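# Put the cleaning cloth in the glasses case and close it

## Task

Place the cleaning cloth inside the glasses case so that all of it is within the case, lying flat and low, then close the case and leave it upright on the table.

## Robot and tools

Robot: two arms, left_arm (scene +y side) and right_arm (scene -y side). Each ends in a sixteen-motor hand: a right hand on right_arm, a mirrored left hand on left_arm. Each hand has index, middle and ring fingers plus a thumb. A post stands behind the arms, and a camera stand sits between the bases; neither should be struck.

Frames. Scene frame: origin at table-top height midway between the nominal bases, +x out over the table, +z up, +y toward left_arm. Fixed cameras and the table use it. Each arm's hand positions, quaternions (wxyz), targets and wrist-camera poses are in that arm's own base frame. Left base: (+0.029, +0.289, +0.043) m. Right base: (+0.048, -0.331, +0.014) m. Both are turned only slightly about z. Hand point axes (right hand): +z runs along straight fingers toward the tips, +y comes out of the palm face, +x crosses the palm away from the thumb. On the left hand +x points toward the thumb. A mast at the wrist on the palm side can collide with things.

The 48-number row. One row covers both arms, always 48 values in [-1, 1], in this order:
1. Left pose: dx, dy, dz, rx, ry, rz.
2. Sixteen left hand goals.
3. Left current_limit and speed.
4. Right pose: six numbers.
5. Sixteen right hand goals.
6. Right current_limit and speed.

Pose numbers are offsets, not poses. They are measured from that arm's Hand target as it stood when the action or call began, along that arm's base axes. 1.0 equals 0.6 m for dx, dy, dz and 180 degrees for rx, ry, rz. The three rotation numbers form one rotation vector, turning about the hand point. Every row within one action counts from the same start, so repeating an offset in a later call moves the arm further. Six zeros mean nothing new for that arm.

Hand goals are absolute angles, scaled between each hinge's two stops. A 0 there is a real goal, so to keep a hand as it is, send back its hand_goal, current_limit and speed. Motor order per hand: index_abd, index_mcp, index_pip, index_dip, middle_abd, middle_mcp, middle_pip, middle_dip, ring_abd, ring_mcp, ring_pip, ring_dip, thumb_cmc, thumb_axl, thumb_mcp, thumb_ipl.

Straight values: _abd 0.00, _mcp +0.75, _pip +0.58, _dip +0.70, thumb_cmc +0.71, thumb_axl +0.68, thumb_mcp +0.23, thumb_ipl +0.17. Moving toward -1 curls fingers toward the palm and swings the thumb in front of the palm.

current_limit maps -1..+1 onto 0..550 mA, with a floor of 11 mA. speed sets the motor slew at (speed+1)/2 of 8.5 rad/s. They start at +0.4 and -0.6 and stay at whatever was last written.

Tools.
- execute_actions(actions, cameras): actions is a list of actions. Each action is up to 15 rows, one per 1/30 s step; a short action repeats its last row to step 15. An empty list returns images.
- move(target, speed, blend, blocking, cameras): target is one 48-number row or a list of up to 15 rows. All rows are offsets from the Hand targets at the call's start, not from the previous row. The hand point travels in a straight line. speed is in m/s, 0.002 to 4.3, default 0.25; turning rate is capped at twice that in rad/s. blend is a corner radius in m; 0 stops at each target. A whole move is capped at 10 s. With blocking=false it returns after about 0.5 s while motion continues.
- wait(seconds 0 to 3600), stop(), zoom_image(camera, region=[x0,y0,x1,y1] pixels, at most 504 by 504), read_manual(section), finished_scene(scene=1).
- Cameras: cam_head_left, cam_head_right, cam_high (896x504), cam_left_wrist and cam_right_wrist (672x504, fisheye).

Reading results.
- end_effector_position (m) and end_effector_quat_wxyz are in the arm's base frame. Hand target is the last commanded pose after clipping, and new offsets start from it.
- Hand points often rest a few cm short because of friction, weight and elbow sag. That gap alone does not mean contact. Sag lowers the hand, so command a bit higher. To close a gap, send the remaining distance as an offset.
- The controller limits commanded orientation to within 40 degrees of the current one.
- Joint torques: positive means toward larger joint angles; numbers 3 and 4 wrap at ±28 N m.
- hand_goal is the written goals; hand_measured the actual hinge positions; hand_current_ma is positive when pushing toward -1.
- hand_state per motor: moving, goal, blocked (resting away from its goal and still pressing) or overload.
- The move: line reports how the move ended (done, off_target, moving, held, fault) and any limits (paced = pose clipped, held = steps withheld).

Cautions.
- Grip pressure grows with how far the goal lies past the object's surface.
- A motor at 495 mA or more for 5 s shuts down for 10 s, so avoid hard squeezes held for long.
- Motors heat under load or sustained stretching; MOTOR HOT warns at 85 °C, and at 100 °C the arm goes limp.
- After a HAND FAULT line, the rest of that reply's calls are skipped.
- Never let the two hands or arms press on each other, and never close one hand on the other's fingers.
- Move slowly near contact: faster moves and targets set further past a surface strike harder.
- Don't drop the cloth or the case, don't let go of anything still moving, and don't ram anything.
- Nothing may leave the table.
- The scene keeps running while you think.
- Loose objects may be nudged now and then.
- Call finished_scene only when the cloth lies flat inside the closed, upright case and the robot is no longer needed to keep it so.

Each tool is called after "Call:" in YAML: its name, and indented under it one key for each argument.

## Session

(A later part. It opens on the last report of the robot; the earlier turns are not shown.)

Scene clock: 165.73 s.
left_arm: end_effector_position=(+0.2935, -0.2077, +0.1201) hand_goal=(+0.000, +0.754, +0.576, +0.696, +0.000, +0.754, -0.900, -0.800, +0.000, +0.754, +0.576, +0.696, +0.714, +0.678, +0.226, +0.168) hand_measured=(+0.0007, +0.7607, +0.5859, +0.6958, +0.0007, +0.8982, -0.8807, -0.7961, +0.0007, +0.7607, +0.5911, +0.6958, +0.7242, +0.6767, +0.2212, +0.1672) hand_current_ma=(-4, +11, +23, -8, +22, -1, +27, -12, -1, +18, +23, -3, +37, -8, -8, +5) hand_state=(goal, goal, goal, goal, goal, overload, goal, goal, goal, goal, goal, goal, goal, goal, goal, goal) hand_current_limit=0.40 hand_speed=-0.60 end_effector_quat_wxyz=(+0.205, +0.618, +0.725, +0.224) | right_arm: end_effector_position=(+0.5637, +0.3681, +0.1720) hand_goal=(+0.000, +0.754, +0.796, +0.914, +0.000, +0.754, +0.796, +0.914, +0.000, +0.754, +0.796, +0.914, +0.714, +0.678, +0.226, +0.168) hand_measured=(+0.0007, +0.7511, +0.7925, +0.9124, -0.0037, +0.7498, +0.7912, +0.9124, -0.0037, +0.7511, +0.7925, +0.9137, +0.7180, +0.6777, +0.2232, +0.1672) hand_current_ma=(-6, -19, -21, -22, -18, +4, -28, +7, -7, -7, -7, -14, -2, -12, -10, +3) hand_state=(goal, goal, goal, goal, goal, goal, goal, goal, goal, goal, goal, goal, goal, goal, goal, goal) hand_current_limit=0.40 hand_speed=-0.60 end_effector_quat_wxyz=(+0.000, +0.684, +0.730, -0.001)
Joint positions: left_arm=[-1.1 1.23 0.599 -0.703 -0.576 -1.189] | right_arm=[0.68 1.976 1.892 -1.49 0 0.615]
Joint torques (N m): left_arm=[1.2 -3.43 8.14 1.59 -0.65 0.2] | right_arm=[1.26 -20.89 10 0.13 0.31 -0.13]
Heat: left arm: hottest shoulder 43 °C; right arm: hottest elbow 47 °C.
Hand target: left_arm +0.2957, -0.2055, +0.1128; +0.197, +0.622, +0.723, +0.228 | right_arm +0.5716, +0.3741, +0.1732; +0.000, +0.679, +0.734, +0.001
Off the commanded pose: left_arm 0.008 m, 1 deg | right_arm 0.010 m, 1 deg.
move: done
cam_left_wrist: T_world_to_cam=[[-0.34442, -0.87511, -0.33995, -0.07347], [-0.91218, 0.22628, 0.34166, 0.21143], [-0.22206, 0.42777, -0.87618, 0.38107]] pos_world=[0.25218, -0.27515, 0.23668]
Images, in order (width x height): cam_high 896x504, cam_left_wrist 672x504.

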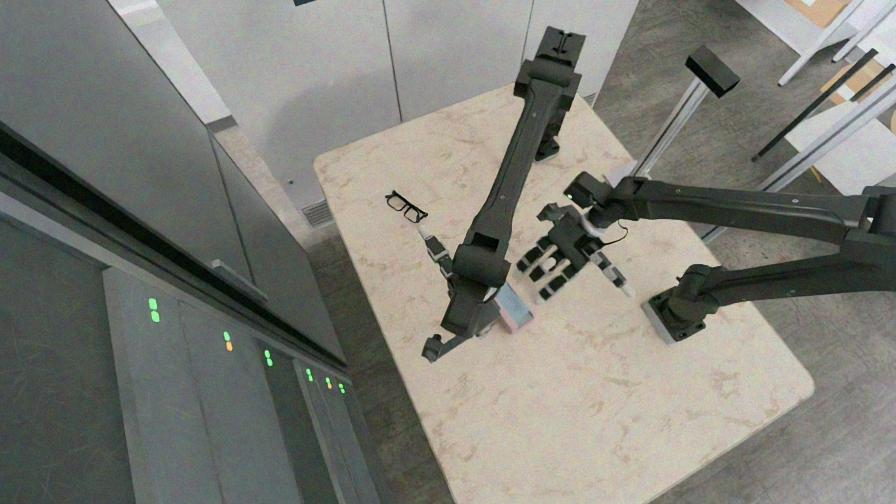

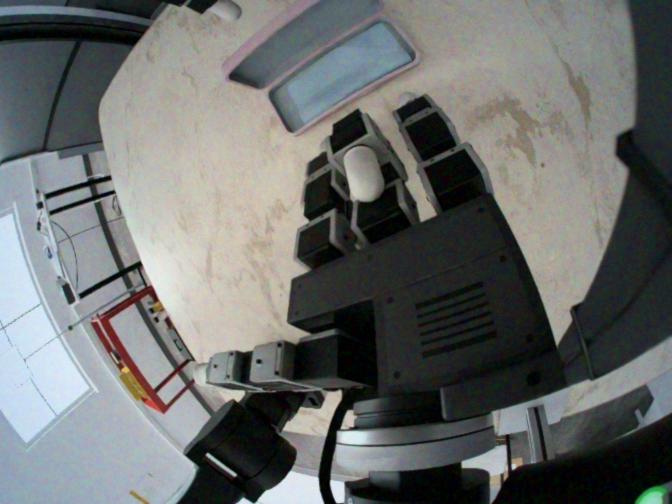

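Call:
move:
  target:
    - [0.03,0.003,-0.017,0,0,0, 0,0.754,0.576,0.696,0,0.754,-0.9,-0.8,0,0.754,0.576,0.696,0.714,0.678,0.226,0.168,0.4,-0.6, 0,0,0,0,0,0, 0,0.754,0.796,0.913,0,0.754,0.796,0.913,0,0.754,0.796,0.913,0.714,0.678,0.226,0.168,0.4,-0.6]
  speed: 0.05
  cameras: ["cam_left_wrist", "cam_high"]

Call:
zoom_image:
  camera: "cam_left_wrist"
  region: [220, 0, 480, 180]

Call:
zoom_image:
  camera: "cam_high"
  region: [420, 200, 640, 370]

Scene clock: 168.97 s.
left_arm: end_effector_position=(+0.3117, -0.2080, +0.1142) hand_goal=(+0.000, +0.754, +0.576, +0.696, +0.000, +0.754, -0.900, -0.800, +0.000, +0.754, +0.576, +0.696, +0.714, +0.678, +0.226, +0.168) hand_measured=(+0.0153, +0.7462, +0.5705, +0.6958, +0.0007, +0.9018, -0.8807, -0.7961, +0.0007, +0.7619, +0.5911, +0.6958, +0.7242, +0.6767, +0.2212, +0.1681) hand_current_ma=(+25, -17, -4, +6, +5, -3, +37, -4, +9, +2, +21, -4, +20, +6, -16, +9) hand_state=(goal, goal, goal, goal, goal, overload, goal, goal, goal, goal, goal, goal, goal, goal, goal, goal) hand_current_limit=0.40 hand_speed=-0.60 end_effector_quat_wxyz=(+0.210, +0.618, +0.724, +0.225) | right_arm: end_effector_position=(+0.5637, +0.3681, +0.1720) hand_goal=(+0.000, +0.754, +0.796, +0.914, +0.000, +0.754, +0.796, +0.914, +0.000, +0.754, +0.796, +0.914, +0.714, +0.678, +0.226, +0.168) hand_measured=(+0.0007, +0.7498, +0.7900, +0.9124, -0.0023, +0.7498, +0.7925, +0.9124, -0.0037, +0.7511, +0.7925, +0.9124, +0.7180, +0.6767, +0.2242, +0.1681) hand_current_ma=(-4, -1, -16, -7, -6, -10, -25, -7, -8, -15, -1, +5, +4, -28, -3, -2) hand_state=(goal, goal, goal, goal, goal, goal, goal, goal, goal, goal, goal, goal, goal, goal, goal, goal) hand_current_limit=0.40 hand_speed=-0.60 end_effector_quat_wxyz=(+0.000, +0.684, +0.730, -0.001)
Joint positions: left_arm=[-1.046 1.261 0.599 -0.628 -0.566 -1.122] | right_arm=[0.68 1.976 1.892 -1.49 0 0.615]
Joint torques (N m): left_arm=[1.9 -2.61 7.69 1.94 -0.48 0.16] | right_arm=[1.26 -20.72 10.06 0.2 0.3 -0.11]
Heat: left arm: hottest shoulder 43 °C; right arm: hottest elbow 47 °C.
Hand target: left_arm +0.3137, -0.2036, +0.1026; +0.197, +0.622, +0.723, +0.228 | right_arm +0.5716, +0.3741, +0.1732; +0.000, +0.679, +0.734, +0.001
Off the commanded pose: left_arm 0.012 m, 2 deg | right_arm 0.010 m, 1 deg.
move: off_target (left_arm)
cam_left_wrist: T_world_to_cam=[[-0.34454, -0.87536, -0.33918, -0.0695], [-0.91402, 0.23037, 0.33392, 0.23246], [-0.21416, 0.42506, -0.87947, 0.37748]] pos_world=[0.26937, -0.27485, 0.23079]
Images, in order (width x height): cam_high 896x504, cam_left_wrist 672x504.

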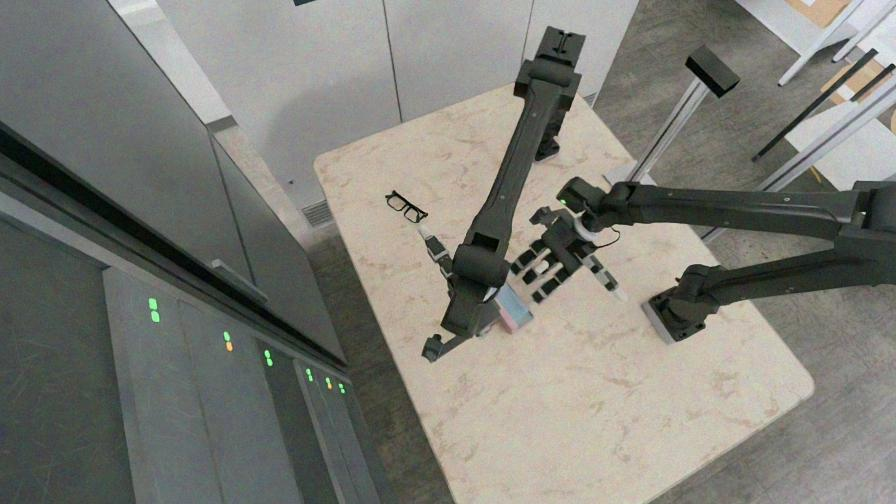

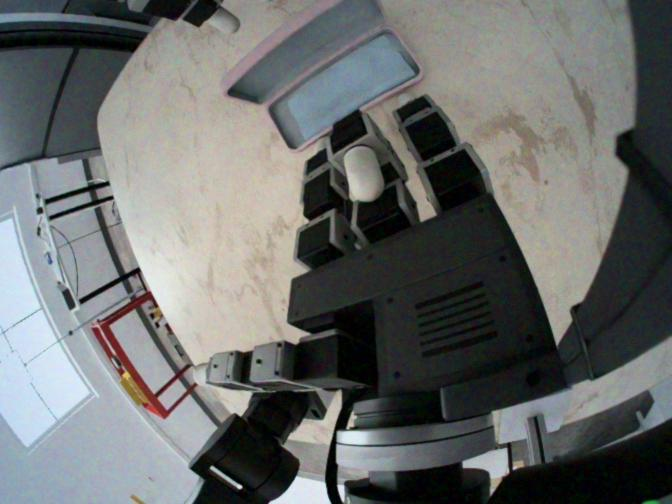

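Scaled by 1.938 from the camera's image (finer frame: 960x720).

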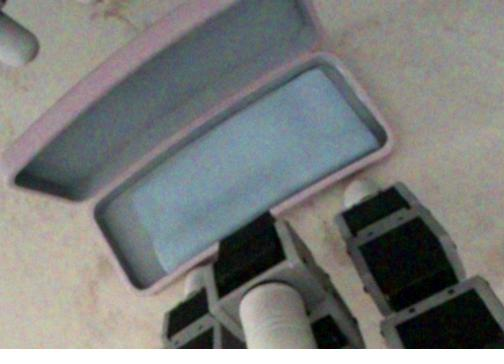

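Scaled by 2.291 from the camera's image (finer frame: 1280x720).

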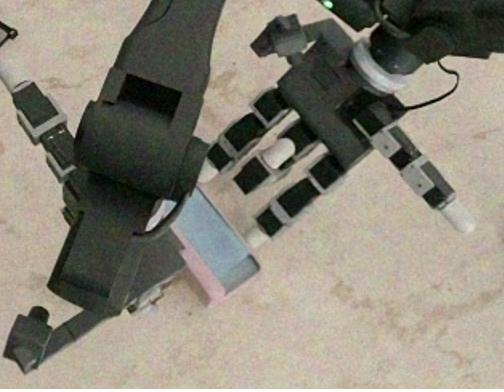

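Call:
move:
  target:
    - [0,0,0,0,0,0, 0,0.754,0.576,0.696,0,0.754,-0.9,-0.8,0,0.754,0.576,0.696,0.714,0.678,0.226,0.168,0.4,-0.6, -0.025,-0.002,-0.025,0,0,0, 0,0.754,0.796,0.914,0,0.754,0.796,0.914,0,0.754,0.796,0.914,0.714,0.678,0.226,0.168,0.4,-0.6]
  speed: 0.05
  cameras: ["cam_left_wrist", "cam_head_left"]

Call:
zoom_image:
  camera: "cam_left_wrist"
  region: [140, 0, 440, 160]

Call:
zoom_image:
  camera: "cam_head_left"
  region: [460, 150, 580, 270]

Scene clock: 176.07 s.
left_arm: end_effector_position=(+0.3117, -0.2080, +0.1142) hand_goal=(+0.000, +0.754, +0.576, +0.696, +0.000, +0.754, -0.900, -0.800, +0.000, +0.754, +0.576, +0.696, +0.714, +0.678, +0.226, +0.168) hand_measured=(+0.0139, +0.7474, +0.5718, +0.6958, +0.0007, +0.9006, -0.8807, -0.7961, +0.0007, +0.7607, +0.5898, +0.6958, +0.7242, +0.6777, +0.2212, +0.1681) hand_current_ma=(+15, -16, +3, +16, +4, +5, +44, +8, -5, +3, +16, -9, +25, +11, -2, +0) hand_state=(goal, goal, goal, goal, goal, overload, goal, goal, goal, goal, goal, goal, goal, goal, goal, goal) hand_current_limit=0.40 hand_speed=-0.60 end_effector_quat_wxyz=(+0.209, +0.618, +0.724, +0.225) | right_arm: end_effector_position=(+0.5577, +0.3661, +0.1523) hand_goal=(+0.000, +0.754, +0.796, +0.914, +0.000, +0.754, +0.796, +0.914, +0.000, +0.754, +0.796, +0.914, +0.714, +0.678, +0.226, +0.168) hand_measured=(+0.0007, +0.7498, +0.7925, +0.9137, -0.0037, +0.7498, +0.7925, +0.9124, -0.0037, +0.7511, +0.7925, +0.9124, +0.7192, +0.6777, +0.2232, +0.1672) hand_current_ma=(-10, -6, -19, -11, -4, -6, -30, -1, -18, -18, -9, +6, -4, -7, -7, -1) hand_state=(goal, goal, goal, goal, goal, goal, goal, goal, goal, goal, goal, goal, goal, goal, goal, goal) hand_current_limit=0.40 hand_speed=-0.60 end_effector_quat_wxyz=(-0.001, +0.683, +0.731, -0.010)
Joint positions: left_arm=[-1.046 1.261 0.599 -0.628 -0.566 -1.122] | right_arm=[0.683 1.976 1.842 -1.456 0 0.615]
Joint torques (N m): left_arm=[1.96 -3.6 7.8 1.85 -0.47 0.21] | right_arm=[2.14 -23 7.41 0.98 0.32 0.04]
Heat: left arm: hottest shoulder 43 °C; right arm: hottest elbow 47 °C.
Hand target: left_arm +0.3137, -0.2036, +0.1026; +0.197, +0.622, +0.723, +0.228 | right_arm +0.5566, +0.3728, +0.1582; +0.000, +0.679, +0.734, +0.000
Off the commanded pose: left_arm 0.013 m, 2 deg | right_arm 0.009 m, 1 deg.
move: done
cam_left_wrist: T_world_to_cam=[[-0.34477, -0.87518, -0.33941, -0.06943], [-0.91395, 0.23052, 0.33399, 0.23249], [-0.21406, 0.42535, -0.87935, 0.37755]] pos_world=[0.26937, -0.27495, 0.23079]
Images, in order (width x height): cam_head_left 896x504, cam_left_wrist 672x504.

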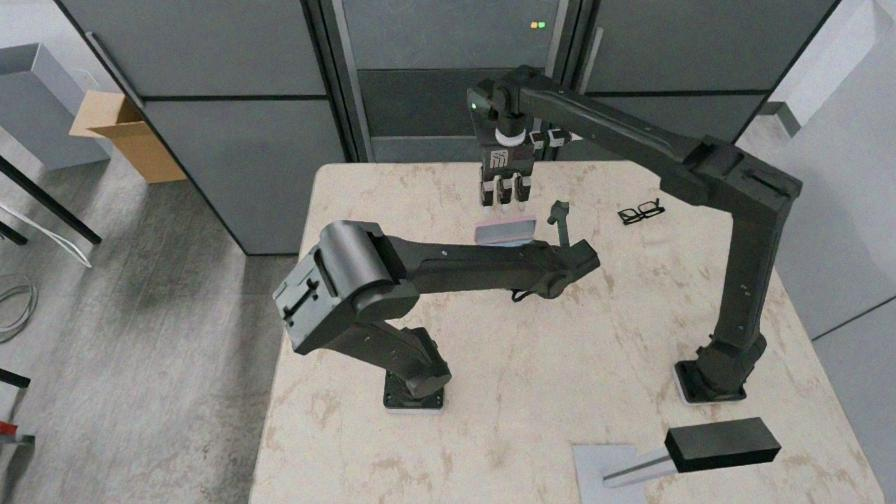

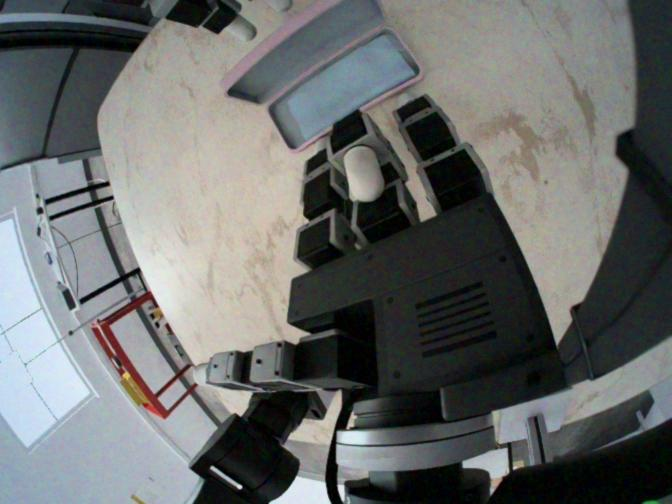

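Scaled by 1.680 from the camera's image (finer frame: 960x720).

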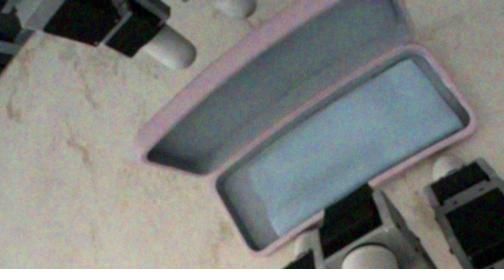

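Scaled by 4.200 from the camera's image (finer frame: 1280x720).

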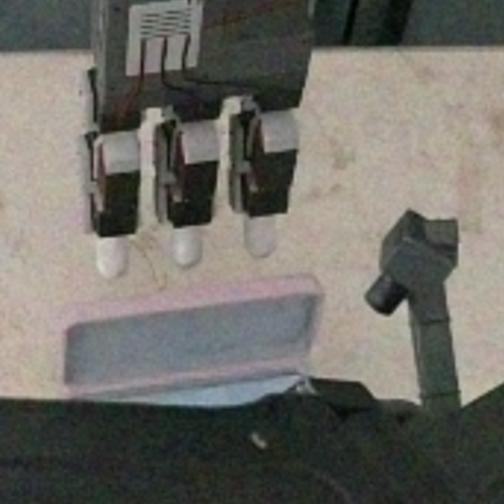

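Call:
move:
  target:
    - [0,0,0,0,0,0, 0,0.754,0.576,0.696,0,0.754,-0.9,-0.8,0,0.754,0.576,0.696,0.714,0.678,0.226,0.168,0.4,-0.6, -0.0665,-0.005,0.005,0,0,0, 0,0.754,0.796,0.914,0,0.754,0.796,0.914,0,0.754,0.796,0.914,0.714,0.678,0.226,0.168,0.4,-0.6]
  speed: 0.04
  cameras: ["cam_left_wrist", "cam_head_left"]

Call:
zoom_image:
  camera: "cam_left_wrist"
  region: [140, 0, 440, 160]

Call:
zoom_image:
  camera: "cam_head_left"
  region: [460, 150, 580, 270]

Scene clock: 184.67 s.
left_arm: end_effector_position=(+0.3117, -0.2080, +0.1142) hand_goal=(+0.000, +0.754, +0.576, +0.696, +0.000, +0.754, -0.900, -0.800, +0.000, +0.754, +0.576, +0.696, +0.714, +0.678, +0.226, +0.168) hand_measured=(+0.0139, +0.7462, +0.5718, +0.6958, -0.0008, +0.9006, -0.8807, -0.7974, +0.0007, +0.7607, +0.5898, +0.6958, +0.7242, +0.6767, +0.2212, +0.1681) hand_current_ma=(+11, -13, +5, +0, +6, +9, +24, +6, -5, +12, +21, -9, +21, -8, -8, +12) hand_state=(goal, goal, goal, goal, goal, overload, goal, goal, goal, goal, goal, goal, goal, goal, goal, goal) hand_current_limit=0.40 hand_speed=-0.60 end_effector_quat_wxyz=(+0.209, +0.618, +0.724, +0.225) | right_arm: end_effector_position=(+0.5218, +0.3643, +0.1522) hand_goal=(+0.000, +0.754, +0.796, +0.914, +0.000, +0.754, +0.796, +0.914, +0.000, +0.754, +0.796, +0.914, +0.714, +0.678, +0.226, +0.168) hand_measured=(+0.0036, +0.7498, +0.7925, +0.9124, +0.0051, +0.7474, +0.7925, +0.9124, +0.0065, +0.7414, +0.7912, +0.9124, +0.7192, +0.6777, +0.2232, +0.1681) hand_current_ma=(+0, -10, -29, -12, +17, -31, -30, -8, +6, -37, -18, -15, +6, -18, +0, +9) hand_state=(goal, goal, goal, goal, goal, goal, goal, goal, goal, goal, goal, goal, goal, goal, goal, goal) hand_current_limit=0.40 hand_speed=-0.60 end_effector_quat_wxyz=(+0.000, +0.678, +0.735, -0.009)
Joint positions: left_arm=[-1.046 1.261 0.599 -0.628 -0.566 -1.122] | right_arm=[0.719 1.894 1.717 -1.412 0.001 0.64]
Joint torques (N m): left_arm=[1.08 -3.6 7.92 1.84 -0.52 0.19] | right_arm=[2.73 -22.83 7.01 0.92 0.29 0.15]
Heat: left arm: hottest shoulder 43 °C; right arm: hottest elbow 47 °C.
Hand target: left_arm +0.3137, -0.2036, +0.1026; +0.197, +0.622, +0.723, +0.228 | right_arm +0.5167, +0.3699, +0.1612; +0.000, +0.679, +0.734, +0.001
Off the commanded pose: left_arm 0.013 m, 2 deg | right_arm 0.012 m, 1 deg.
move: off_target (right_arm)
cam_left_wrist: T_world_to_cam=[[-0.34477, -0.87518, -0.33941, -0.06943], [-0.91395, 0.23052, 0.33399, 0.23249], [-0.21406, 0.42535, -0.87935, 0.37755]] pos_world=[0.26937, -0.27495, 0.23079]
Images, in order (width x height): cam_head_left 896x504, cam_left_wrist 672x504.

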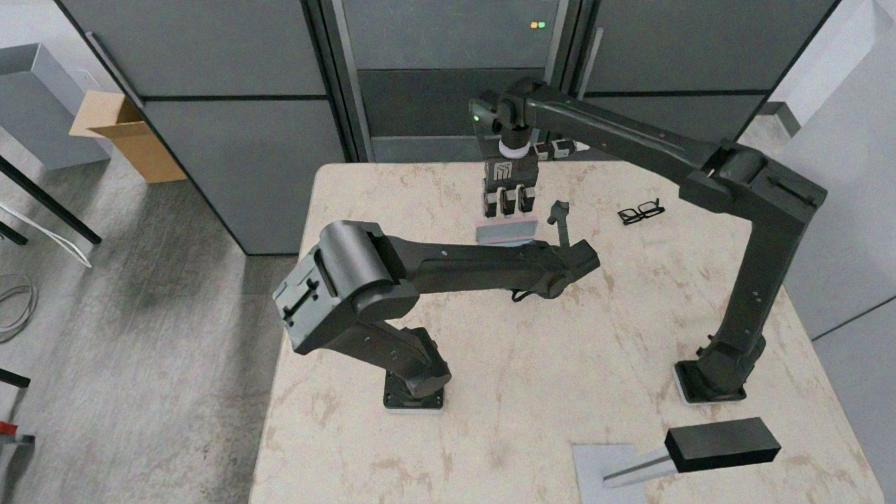

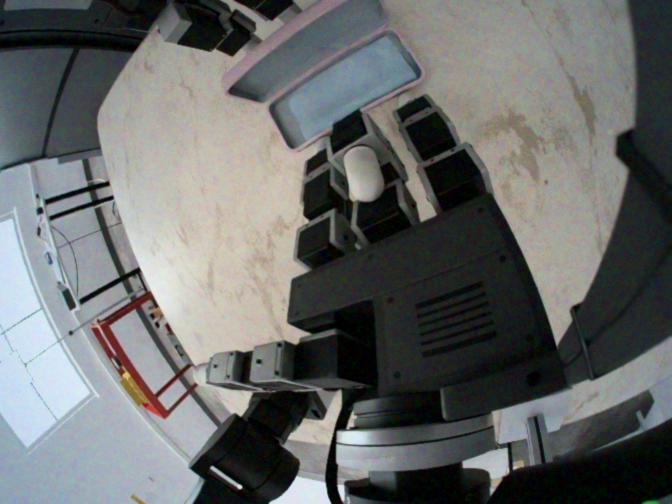

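Scaled by 1.680 from the camera's image (finer frame: 960x720).

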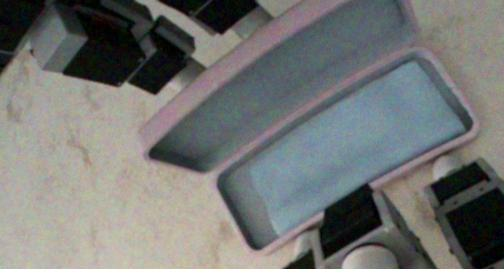

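Scaled by 4.200 from the camera's image (finer frame: 1280x720).

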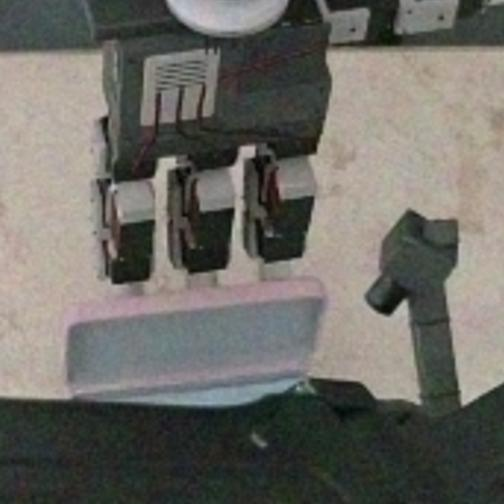

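Call:
move:
  target:
    - [0,0,0,0,0,0, 0,0.754,0.576,0.696,0,0.754,-0.9,-0.8,0,0.754,0.576,0.696,0.714,0.678,0.226,0.168,0.4,-0.6, -0.033,-0.003,0.005,0,0,0, 0,0.754,0.796,0.914,0,0.754,0.796,0.914,0,0.754,0.796,0.914,0.714,0.678,0.226,0.168,0.4,-0.6]
  speed: 0.03
  cameras: ["cam_left_wrist", "cam_head_left"]

Call:
zoom_image:
  camera: "cam_left_wrist"
  region: [140, 0, 440, 160]

Call:
zoom_image:
  camera: "cam_head_left"
  region: [460, 150, 580, 270]

Scene clock: 187.60 s.
left_arm: end_effector_position=(+0.3117, -0.2081, +0.1142) hand_goal=(+0.000, +0.754, +0.576, +0.696, +0.000, +0.754, -0.900, -0.800, +0.000, +0.754, +0.576, +0.696, +0.714, +0.678, +0.226, +0.168) hand_measured=(+0.0139, +0.7462, +0.5718, +0.6958, +0.0007, +0.9006, -0.8794, -0.7974, +0.0007, +0.7619, +0.5898, +0.6971, +0.7242, +0.6777, +0.2203, +0.1681) hand_current_ma=(+12, -14, -12, -26, +15, -4, +23, -2, -12, +13, +32, +8, +16, +11, -21, +7) hand_state=(goal, goal, goal, goal, goal, overload, goal, goal, goal, goal, goal, goal, goal, goal, goal, goal) hand_current_limit=0.40 hand_speed=-0.60 end_effector_quat_wxyz=(+0.209, +0.618, +0.724, +0.225) | right_arm: end_effector_position=(+0.5070, +0.3602, +0.1616) hand_goal=(+0.000, +0.754, +0.796, +0.914, +0.000, +0.754, +0.796, +0.914, +0.000, +0.754, +0.796, +0.914, +0.714, +0.678, +0.226, +0.168) hand_measured=(+0.0051, +0.7462, +0.7912, +0.9124, +0.0065, +0.7402, +0.7887, +0.9111, +0.0051, +0.7342, +0.7848, +0.9098, +0.7192, +0.6767, +0.2222, +0.1672) hand_current_ma=(+10, -22, -31, -13, +26, -49, -37, -15, +11, -82, -32, -9, -2, -11, +4, -9) hand_state=(goal, goal, goal, goal, goal, goal, goal, goal, goal, blocked, goal, goal, goal, goal, goal, goal) hand_current_limit=0.40 hand_speed=-0.60 end_effector_quat_wxyz=(+0.004, +0.680, +0.733, -0.003)
Joint positions: left_arm=[-1.046 1.261 0.599 -0.628 -0.566 -1.122] | right_arm=[0.734 1.845 1.666 -1.396 0.008 0.659]
Joint torques (N m): left_arm=[1.55 -3.43 8.02 1.73 -0.53 0.2] | right_arm=[3.02 -21.36 6.64 0.77 0 0.19]
Heat: left arm: hottest shoulder 43 °C; right arm: hottest elbow 47 °C.
Hand target: left_arm +0.3137, -0.2036, +0.1026; +0.197, +0.622, +0.723, +0.228 | right_arm +0.4969, +0.3681, +0.1643; +0.000, +0.679, +0.734, +0.001
Off the commanded pose: left_arm 0.013 m, 2 deg | right_arm 0.013 m, 1 deg.
move: off_target (right_arm)
cam_left_wrist: T_world_to_cam=[[-0.34503, -0.8752, -0.33908, -0.06947], [-0.91381, 0.23076, 0.33423, 0.2325], [-0.21427, 0.42517, -0.87939, 0.37748]] pos_world=[0.26937, -0.27495, 0.23069]
Images, in order (width x height): cam_head_left 896x504, cam_left_wrist 672x504.

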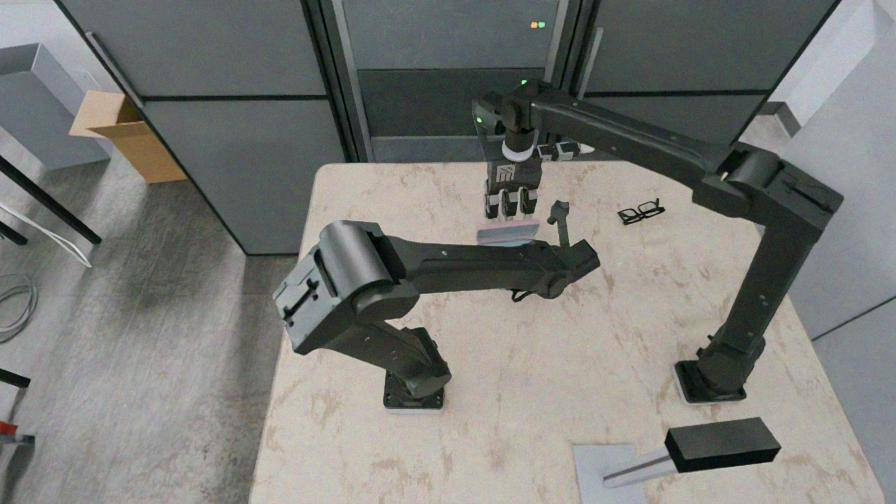

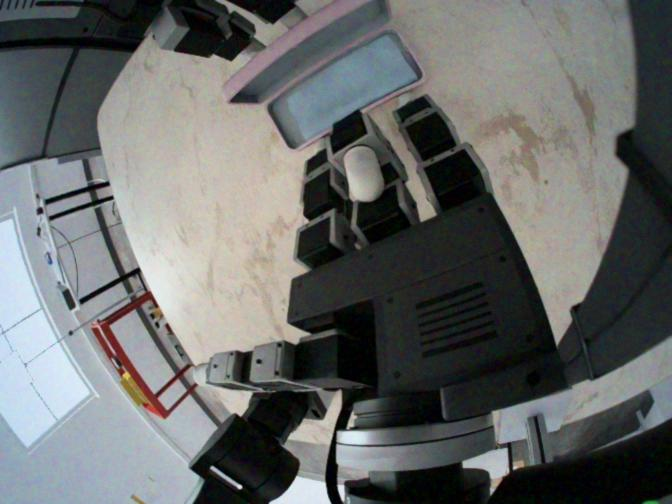

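Scaled by 1.680 from the camera's image (finer frame: 960x720).

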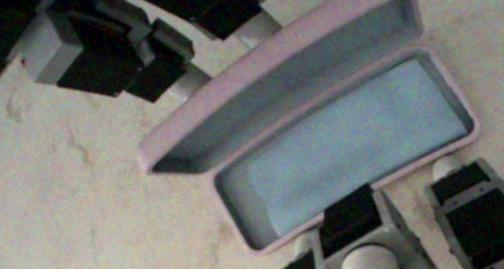

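Scaled by 4.200 from the camera's image (finer frame: 1280x720).

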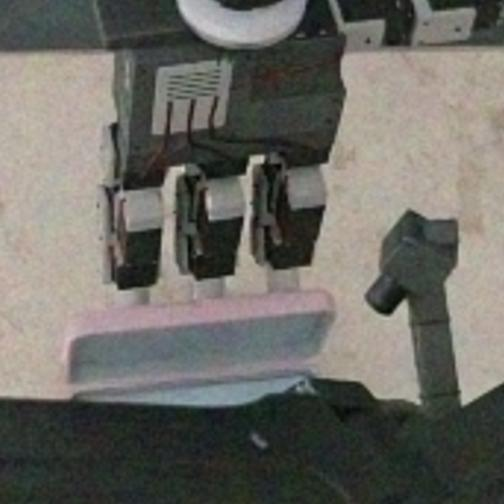

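Call:
move:
  target:
    - [0,0,0,0,0,0, 0,0.754,0.576,0.696,0,0.754,-0.9,-0.8,0,0.754,0.576,0.696,0.714,0.678,0.226,0.168,0.4,-0.6, -0.033,0.005,0.005,0,0,0, 0,0.754,0.796,0.914,0,0.754,0.796,0.914,0,0.754,0.796,0.914,0.714,0.678,0.226,0.168,0.4,-0.6]
  speed: 0.03
  cameras: ["cam_left_wrist", "cam_head_left"]

Call:
zoom_image:
  camera: "cam_left_wrist"
  region: [140, 0, 440, 160]

Call:
zoom_image:
  camera: "cam_head_left"
  region: [460, 150, 580, 270]

Scene clock: 190.43 s.
left_arm: end_effector_position=(+0.3117, -0.2081, +0.1142) hand_goal=(+0.000, +0.754, +0.576, +0.696, +0.000, +0.754, -0.900, -0.800, +0.000, +0.754, +0.576, +0.696, +0.714, +0.678, +0.226, +0.168) hand_measured=(+0.0153, +0.7462, +0.5718, +0.6958, -0.0008, +0.9006, -0.8807, -0.7974, +0.0007, +0.7619, +0.5898, +0.6958, +0.7242, +0.6777, +0.2212, +0.1672) hand_current_ma=(+19, -5, +1, -16, +28, -2, +32, -5, +6, +11, +19, +10, +19, -8, -14, -2) hand_state=(goal, goal, goal, goal, goal, overload, goal, goal, goal, goal, goal, goal, goal, goal, goal, goal) hand_current_limit=0.40 hand_speed=-0.60 end_effector_quat_wxyz=(+0.209, +0.618, +0.724, +0.225) | right_arm: end_effector_position=(+0.4923, +0.3593, +0.1713) hand_goal=(+0.000, +0.754, +0.796, +0.914, +0.000, +0.754, +0.796, +0.914, +0.000, +0.754, +0.796, +0.914, +0.714, +0.678, +0.226, +0.168) hand_measured=(+0.0051, +0.7390, +0.7912, +0.9111, +0.0065, +0.7354, +0.7874, +0.9124, +0.0065, +0.7293, +0.7823, +0.9098, +0.7180, +0.6777, +0.2232, +0.1672) hand_current_ma=(+7, -50, -22, -22, +19, -74, -39, -14, +18, -110, -40, -21, +10, -7, -16, -16) hand_state=(goal, goal, goal, goal, goal, goal, goal, goal, goal, blocked, goal, goal, goal, goal, goal, goal) hand_current_limit=0.40 hand_speed=-0.60 end_effector_quat_wxyz=(+0.009, +0.683, +0.731, +0.003)
Joint positions: left_arm=[-1.046 1.261 0.599 -0.628 -0.566 -1.122] | right_arm=[0.753 1.804 1.63 -1.39 0.017 0.685]
Joint torques (N m): left_arm=[1.49 -4.25 8.02 1.8 -0.5 0.22] | right_arm=[3.37 -20.19 6.6 0.62 -0.32 0.22]
Heat: left arm: hottest shoulder 43 °C; right arm: hottest elbow 47 °C.
Hand target: left_arm +0.3137, -0.2036, +0.1026; +0.197, +0.622, +0.723, +0.228 | right_arm +0.4771, +0.3710, +0.1671; +0.000, +0.679, +0.734, +0.000
Off the commanded pose: left_arm 0.013 m, 2 deg | right_arm 0.020 m, 1 deg.
move: off_target (right_arm)
cam_left_wrist: T_world_to_cam=[[-0.34503, -0.8752, -0.33908, -0.06947], [-0.91381, 0.23076, 0.33423, 0.2325], [-0.21427, 0.42517, -0.87939, 0.37748]] pos_world=[0.26937, -0.27495, 0.23069]
Images, in order (width x height): cam_head_left 896x504, cam_left_wrist 672x504.

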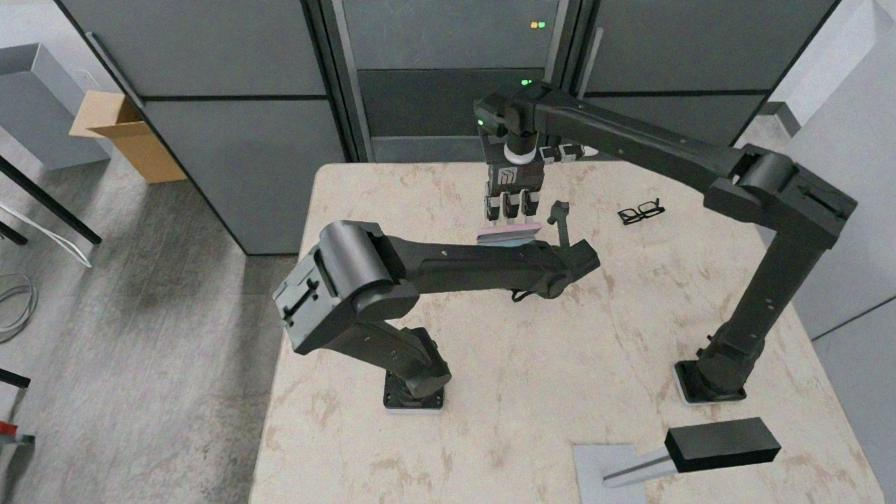

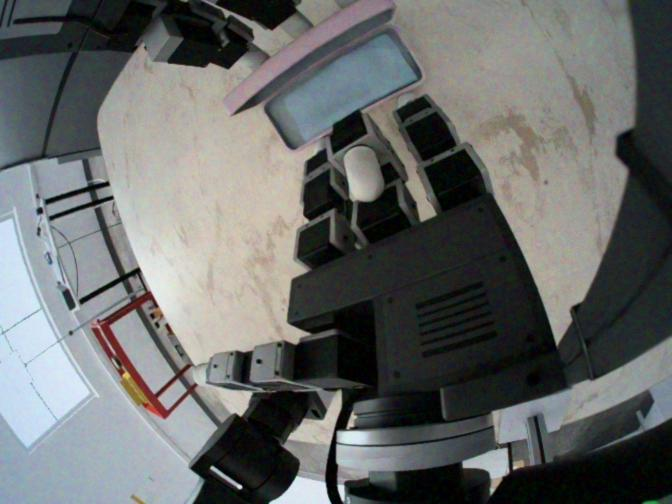

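Scaled by 1.680 from the camera's image (finer frame: 960x720).

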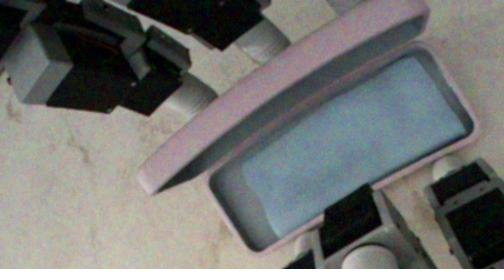

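Scaled by 4.200 from the camera's image (finer frame: 1280x720).

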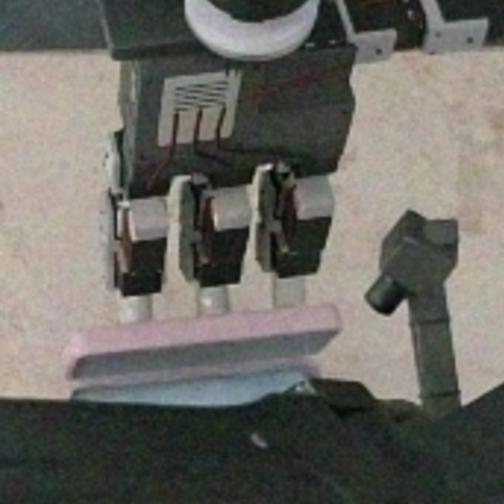

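Call:
move:
  target:
    - [0,0,0,0,0,0, 0,0.754,0.576,0.696,0,0.754,-0.9,-0.8,0,0.754,0.576,0.696,0.714,0.678,0.226,0.168,0.4,-0.6, -0.03,-0.003,-0.025,0,0,0, 0,0.754,0.796,0.914,0,0.754,0.796,0.914,0,0.754,0.796,0.914,0.714,0.678,0.226,0.168,0.4,-0.6]
  speed: 0.03
  cameras: ["cam_left_wrist", "cam_head_left"]

Call:
zoom_image:
  camera: "cam_left_wrist"
  region: [140, 0, 440, 160]

Call:
zoom_image:
  camera: "cam_head_left"
  region: [460, 150, 580, 270]

Scene clock: 194.47 s.
left_arm: end_effector_position=(+0.3117, -0.2081, +0.1142) hand_goal=(+0.000, +0.754, +0.576, +0.696, +0.000, +0.754, -0.900, -0.800, +0.000, +0.754, +0.576, +0.696, +0.714, +0.678, +0.226, +0.168) hand_measured=(+0.0168, +0.7462, +0.5718, +0.6958, +0.0007, +0.9006, -0.8807, -0.7961, +0.0021, +0.7631, +0.5911, +0.6958, +0.7242, +0.6767, +0.2212, +0.1672) hand_current_ma=(+25, -20, +2, -6, +13, +5, +36, +3, +0, -4, +30, -2, +21, +10, -16, +14) hand_state=(goal, goal, goal, goal, goal, overload, goal, goal, goal, goal, goal, goal, goal, goal, goal, goal) hand_current_limit=0.40 hand_speed=-0.60 end_effector_quat_wxyz=(+0.209, +0.618, +0.724, +0.225) | right_arm: end_effector_position=(+0.4801, +0.3571, +0.1674) hand_goal=(+0.000, +0.754, +0.796, +0.914, +0.000, +0.754, +0.796, +0.914, +0.000, +0.754, +0.796, +0.914, +0.714, +0.678, +0.226, +0.168) hand_measured=(+0.0065, +0.7306, +0.7887, +0.9111, +0.0080, +0.7257, +0.7835, +0.9098, +0.0080, +0.7209, +0.7784, +0.9073, +0.7180, +0.6777, +0.2232, +0.1672) hand_current_ma=(+4, -94, -30, -26, +34, -98, -50, -17, +21, -130, -62, -33, +20, -18, -6, +0) hand_state=(goal, blocked, goal, goal, goal, blocked, goal, goal, goal, blocked, goal, goal, goal, goal, goal, goal) hand_current_limit=0.40 hand_speed=-0.60 end_effector_quat_wxyz=(+0.013, +0.684, +0.729, +0.016)
Joint positions: left_arm=[-1.046 1.261 0.599 -0.628 -0.566 -1.122] | right_arm=[0.769 1.765 1.56 -1.334 0.024 0.705]
Joint torques (N m): left_arm=[1.32 -3.08 7.86 1.66 -0.52 0.23] | right_arm=[3.9 -18.43 5.9 0.32 -0.55 0.23]
Heat: left arm: hottest shoulder 43 °C; right arm: hottest elbow 47 °C.
Hand target: left_arm +0.3137, -0.2036, +0.1026; +0.197, +0.622, +0.723, +0.228 | right_arm +0.4592, +0.3692, +0.1522; +0.000, +0.679, +0.734, +0.001
Off the commanded pose: left_arm 0.013 m, 2 deg | right_arm 0.029 m, 2 deg.
move: off_target (right_arm)
cam_left_wrist: T_world_to_cam=[[-0.34503, -0.8752, -0.33908, -0.06947], [-0.91381, 0.23076, 0.33423, 0.2325], [-0.21427, 0.42517, -0.87939, 0.37748]] pos_world=[0.26937, -0.27495, 0.23069]
Images, in order (width x height): cam_head_left 896x504, cam_left_wrist 672x504.

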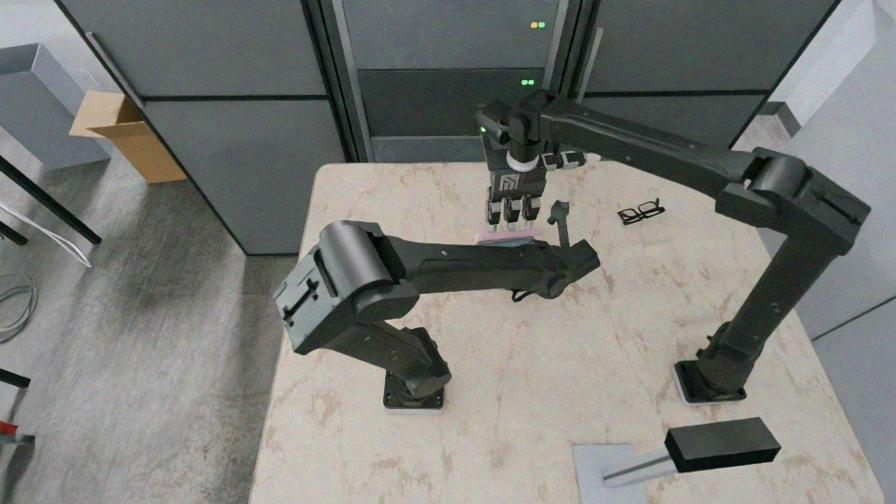

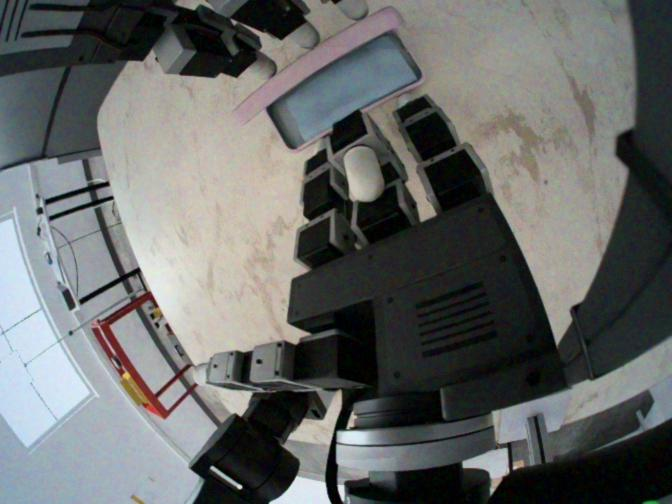

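Scaled by 1.680 from the camera's image (finer frame: 960x720).

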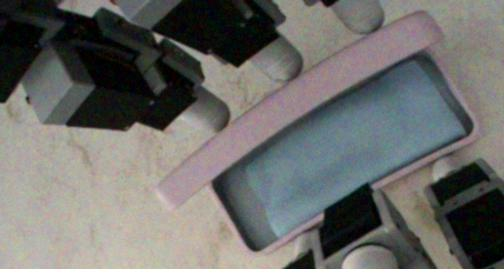

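Scaled by 4.200 from the camera's image (finer frame: 1280x720).

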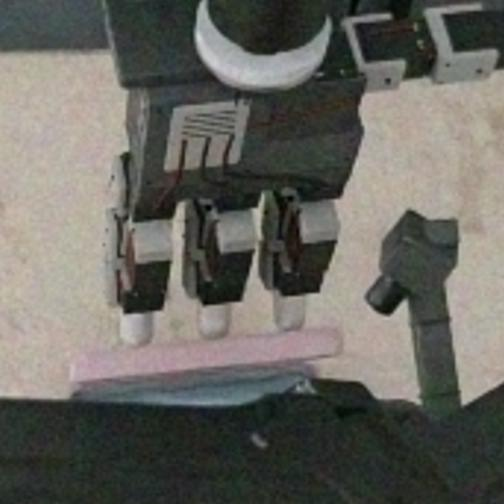

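Call:
move:
  target:
    - [0,0,0,0,0,0, 0,0.754,0.576,0.696,0,0.754,-0.9,-0.8,0,0.754,0.576,0.696,0.714,0.678,0.226,0.168,0.4,-0.6, -0.028,0.0,-0.015,0,0,0, 0,0.754,0.796,0.914,0,0.754,0.796,0.914,0,0.754,0.796,0.914,0.714,0.678,0.226,0.168,0.4,-0.6]
  speed: 0.03
  cameras: ["cam_left_wrist", "cam_head_left"]

Call:
zoom_image:
  camera: "cam_left_wrist"
  region: [140, 0, 440, 160]

Call:
zoom_image:
  camera: "cam_head_left"
  region: [460, 150, 580, 270]

Scene clock: 197.63 s.
left_arm: end_effector_position=(+0.3118, -0.2082, +0.1142) hand_goal=(+0.000, +0.754, +0.576, +0.696, +0.000, +0.754, -0.900, -0.800, +0.000, +0.754, +0.576, +0.696, +0.714, +0.678, +0.226, +0.168) hand_measured=(+0.0168, +0.7462, +0.5705, +0.6945, +0.0007, +0.9018, -0.8807, -0.7974, +0.0065, +0.7631, +0.5911, +0.6983, +0.7242, +0.6777, +0.2212, +0.1681) hand_current_ma=(+24, -20, -13, -27, +10, +0, +13, +2, -19, +5, +25, -8, +16, -1, -23, +15) hand_state=(goal, goal, goal, goal, goal, overload, goal, goal, goal, goal, goal, goal, goal, goal, goal, goal) hand_current_limit=0.40 hand_speed=-0.60 end_effector_quat_wxyz=(+0.210, +0.618, +0.724, +0.225) | right_arm: end_effector_position=(+0.4413, +0.3708, +0.1480) hand_goal=(+0.000, +0.754, +0.796, +0.914, +0.000, +0.754, +0.796, +0.914, +0.000, +0.754, +0.796, +0.914, +0.714, +0.678, +0.226, +0.168) hand_measured=(+0.0007, +0.7474, +0.7887, +0.9111, +0.0065, +0.7474, +0.7900, +0.9098, -0.0052, +0.7474, +0.7900, +0.9086, +0.7180, +0.6767, +0.2222, +0.1681) hand_current_ma=(-12, -24, -29, -24, +8, -12, -34, -13, -17, -22, -14, -16, +4, -19, +0, -14) hand_state=(goal, goal, goal, goal, goal, goal, goal, goal, goal, goal, goal, goal, goal, goal, goal, goal) hand_current_limit=0.40 hand_speed=-0.60 end_effector_quat_wxyz=(+0.001, +0.673, +0.740, +0.006)
Joint positions: left_arm=[-1.046 1.261 0.599 -0.628 -0.566 -1.121] | right_arm=[0.828 1.737 1.478 -1.301 0.001 0.733]
Joint torques (N m): left_arm=[1.49 -3.43 8.01 1.84 -0.54 0.22] | right_arm=[1.32 -17.2 7.45 0.58 0.29 0.24]
Heat: left arm: hottest shoulder 43 °C; right arm: hottest elbow 47 °C.
Hand target: left_arm +0.3137, -0.2036, +0.1026; +0.197, +0.622, +0.723, +0.228 | right_arm +0.4424, +0.3693, +0.1433; +0.000, +0.679, +0.734, +0.001
Off the commanded pose: left_arm 0.013 m, 2 deg | right_arm 0.005 m, 1 deg.
move: done
cam_left_wrist: T_world_to_cam=[[-0.34532, -0.87527, -0.3386, -0.06958], [-0.91375, 0.23127, 0.33403, 0.23265], [-0.21406, 0.42474, -0.87964, 0.3775]] pos_world=[0.26937, -0.27505, 0.23079]
Images, in order (width x height): cam_head_left 896x504, cam_left_wrist 672x504.

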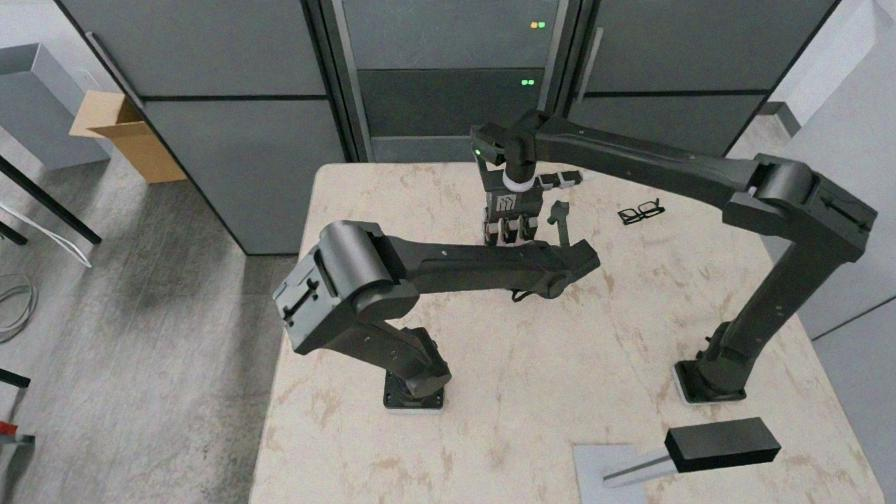

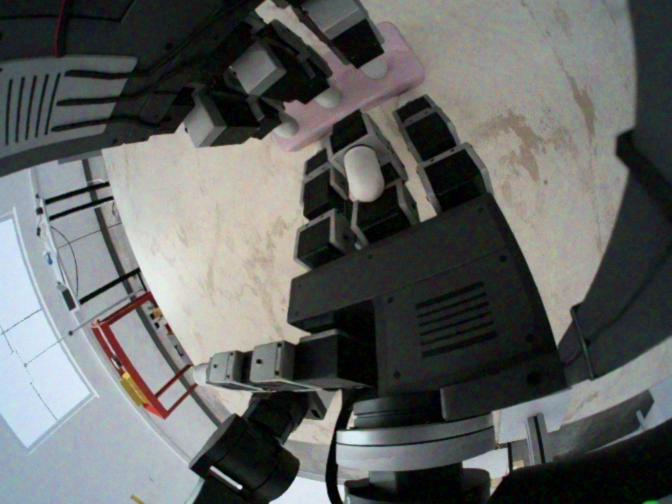

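Scaled by 1.680 from the camera's image (finer frame: 960x720).

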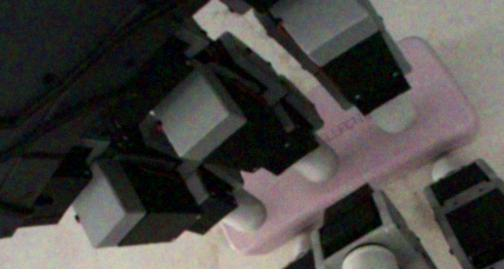

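Scaled by 4.200 from the camera's image (finer frame: 1280x720).

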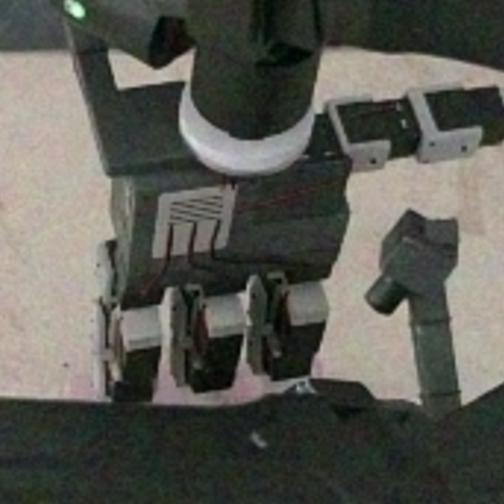

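Call:
move:
  target:
    - [0,0,0,0,0,0, 0,0.754,0.576,0.696,0,0.754,-0.9,-0.8,0,0.754,0.576,0.696,0.714,0.678,0.226,0.168,0.4,-0.6, 0,0,-0.02,0,0,0, 0,0.754,0.796,0.914,0,0.754,0.796,0.914,0,0.754,0.796,0.914,0.714,0.678,0.226,0.168,0.4,-0.6]
  speed: 0.03
  cameras: ["cam_left_wrist", "cam_head_left"]

Call:
zoom_image:
  camera: "cam_left_wrist"
  region: [200, 0, 460, 180]

Scene clock: 200.73 s.
left_arm: end_effector_position=(+0.3118, -0.2082, +0.1142) hand_goal=(+0.000, +0.754, +0.576, +0.696, +0.000, +0.754, -0.900, -0.800, +0.000, +0.754, +0.576, +0.696, +0.714, +0.678, +0.226, +0.168) hand_measured=(+0.0168, +0.7462, +0.5718, +0.6945, -0.0008, +0.9018, -0.8807, -0.7961, +0.0051, +0.7631, +0.5898, +0.6996, +0.7242, +0.6777, +0.2203, +0.1681) hand_current_ma=(+16, -14, -8, -22, +6, +0, +15, +10, +4, +13, +27, -1, +23, +5, -4, +2) hand_state=(goal, goal, goal, goal, goal, overload, goal, goal, goal, goal, goal, goal, goal, goal, goal, goal) hand_current_limit=0.40 hand_speed=-0.60 end_effector_quat_wxyz=(+0.210, +0.618, +0.724, +0.225) | right_arm: end_effector_position=(+0.4399, +0.3693, +0.1421) hand_goal=(+0.000, +0.754, +0.796, +0.914, +0.000, +0.754, +0.796, +0.914, +0.000, +0.754, +0.796, +0.914, +0.714, +0.678, +0.226, +0.168) hand_measured=(+0.0007, +0.7474, +0.7900, +0.9098, +0.0065, +0.7474, +0.7900, +0.9111, -0.0052, +0.7474, +0.7912, +0.9098, +0.7180, +0.6777, +0.2232, +0.1681) hand_current_ma=(-7, -17, -22, -37, +13, -23, -26, -14, -5, -9, -15, -11, +9, +13, +5, +11) hand_state=(goal, goal, goal, goal, goal, goal, goal, goal, goal, goal, goal, goal, goal, goal, goal, goal) hand_current_limit=0.40 hand_speed=-0.60 end_effector_quat_wxyz=(+0.001, +0.673, +0.740, +0.005)
Joint positions: left_arm=[-1.046 1.261 0.599 -0.628 -0.566 -1.121] | right_arm=[0.828 1.737 1.462 -1.286 0.001 0.733]
Joint torques (N m): left_arm=[1.49 -3.49 8.08 1.84 -0.53 0.21] | right_arm=[1.49 -16.09 7.16 1.07 0.29 0.21]
Heat: left arm: hottest shoulder 43 °C; right arm: hottest elbow 47 °C.
Hand target: left_arm +0.3137, -0.2036, +0.1026; +0.197, +0.622, +0.723, +0.228 | right_arm +0.4424, +0.3692, +0.1312; +0.000, +0.679, +0.734, +0.000
Off the commanded pose: left_arm 0.013 m, 2 deg | right_arm 0.011 m, 1 deg.
move: off_target (right_arm)
cam_left_wrist: T_world_to_cam=[[-0.34532, -0.87527, -0.3386, -0.06958], [-0.91375, 0.23127, 0.33403, 0.23265], [-0.21406, 0.42474, -0.87964, 0.3775]] pos_world=[0.26937, -0.27505, 0.23079]
Images, in order (width x height): cam_head_left 896x504, cam_left_wrist 672x504.

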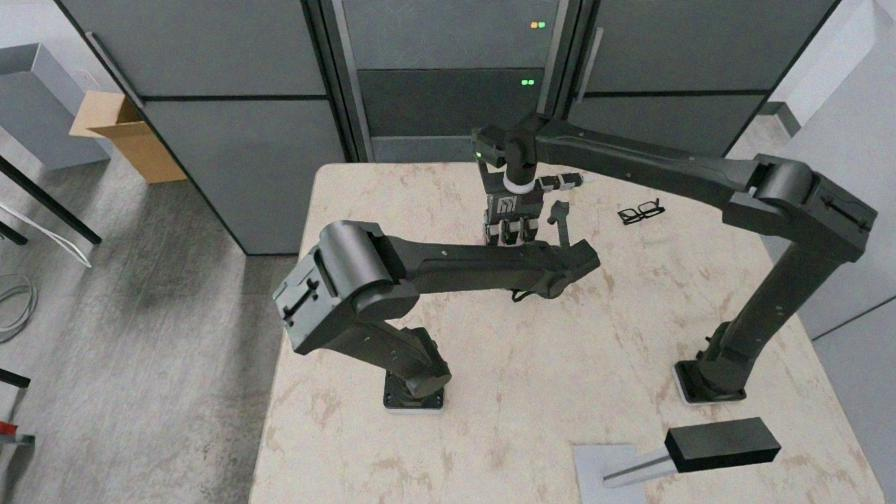

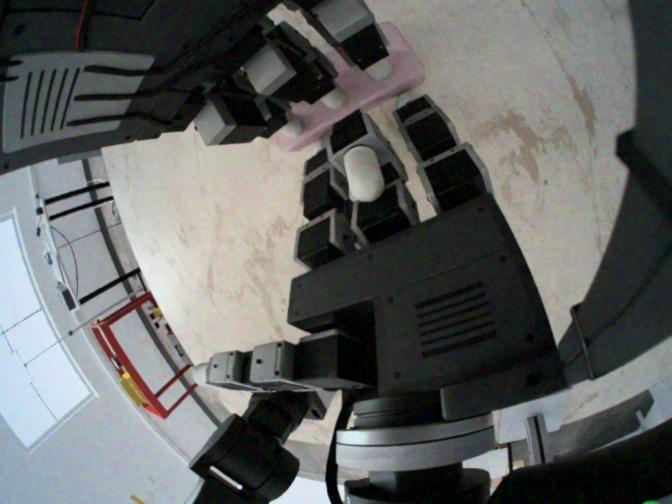

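Scaled by 1.938 from the camera's image (finer frame: 960x720).

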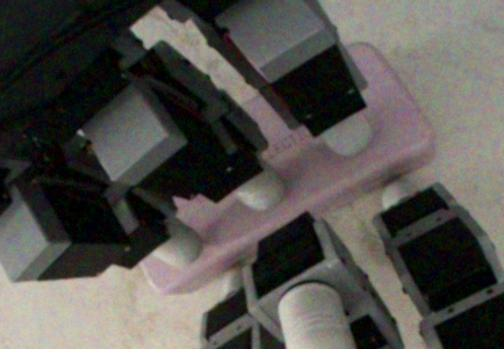

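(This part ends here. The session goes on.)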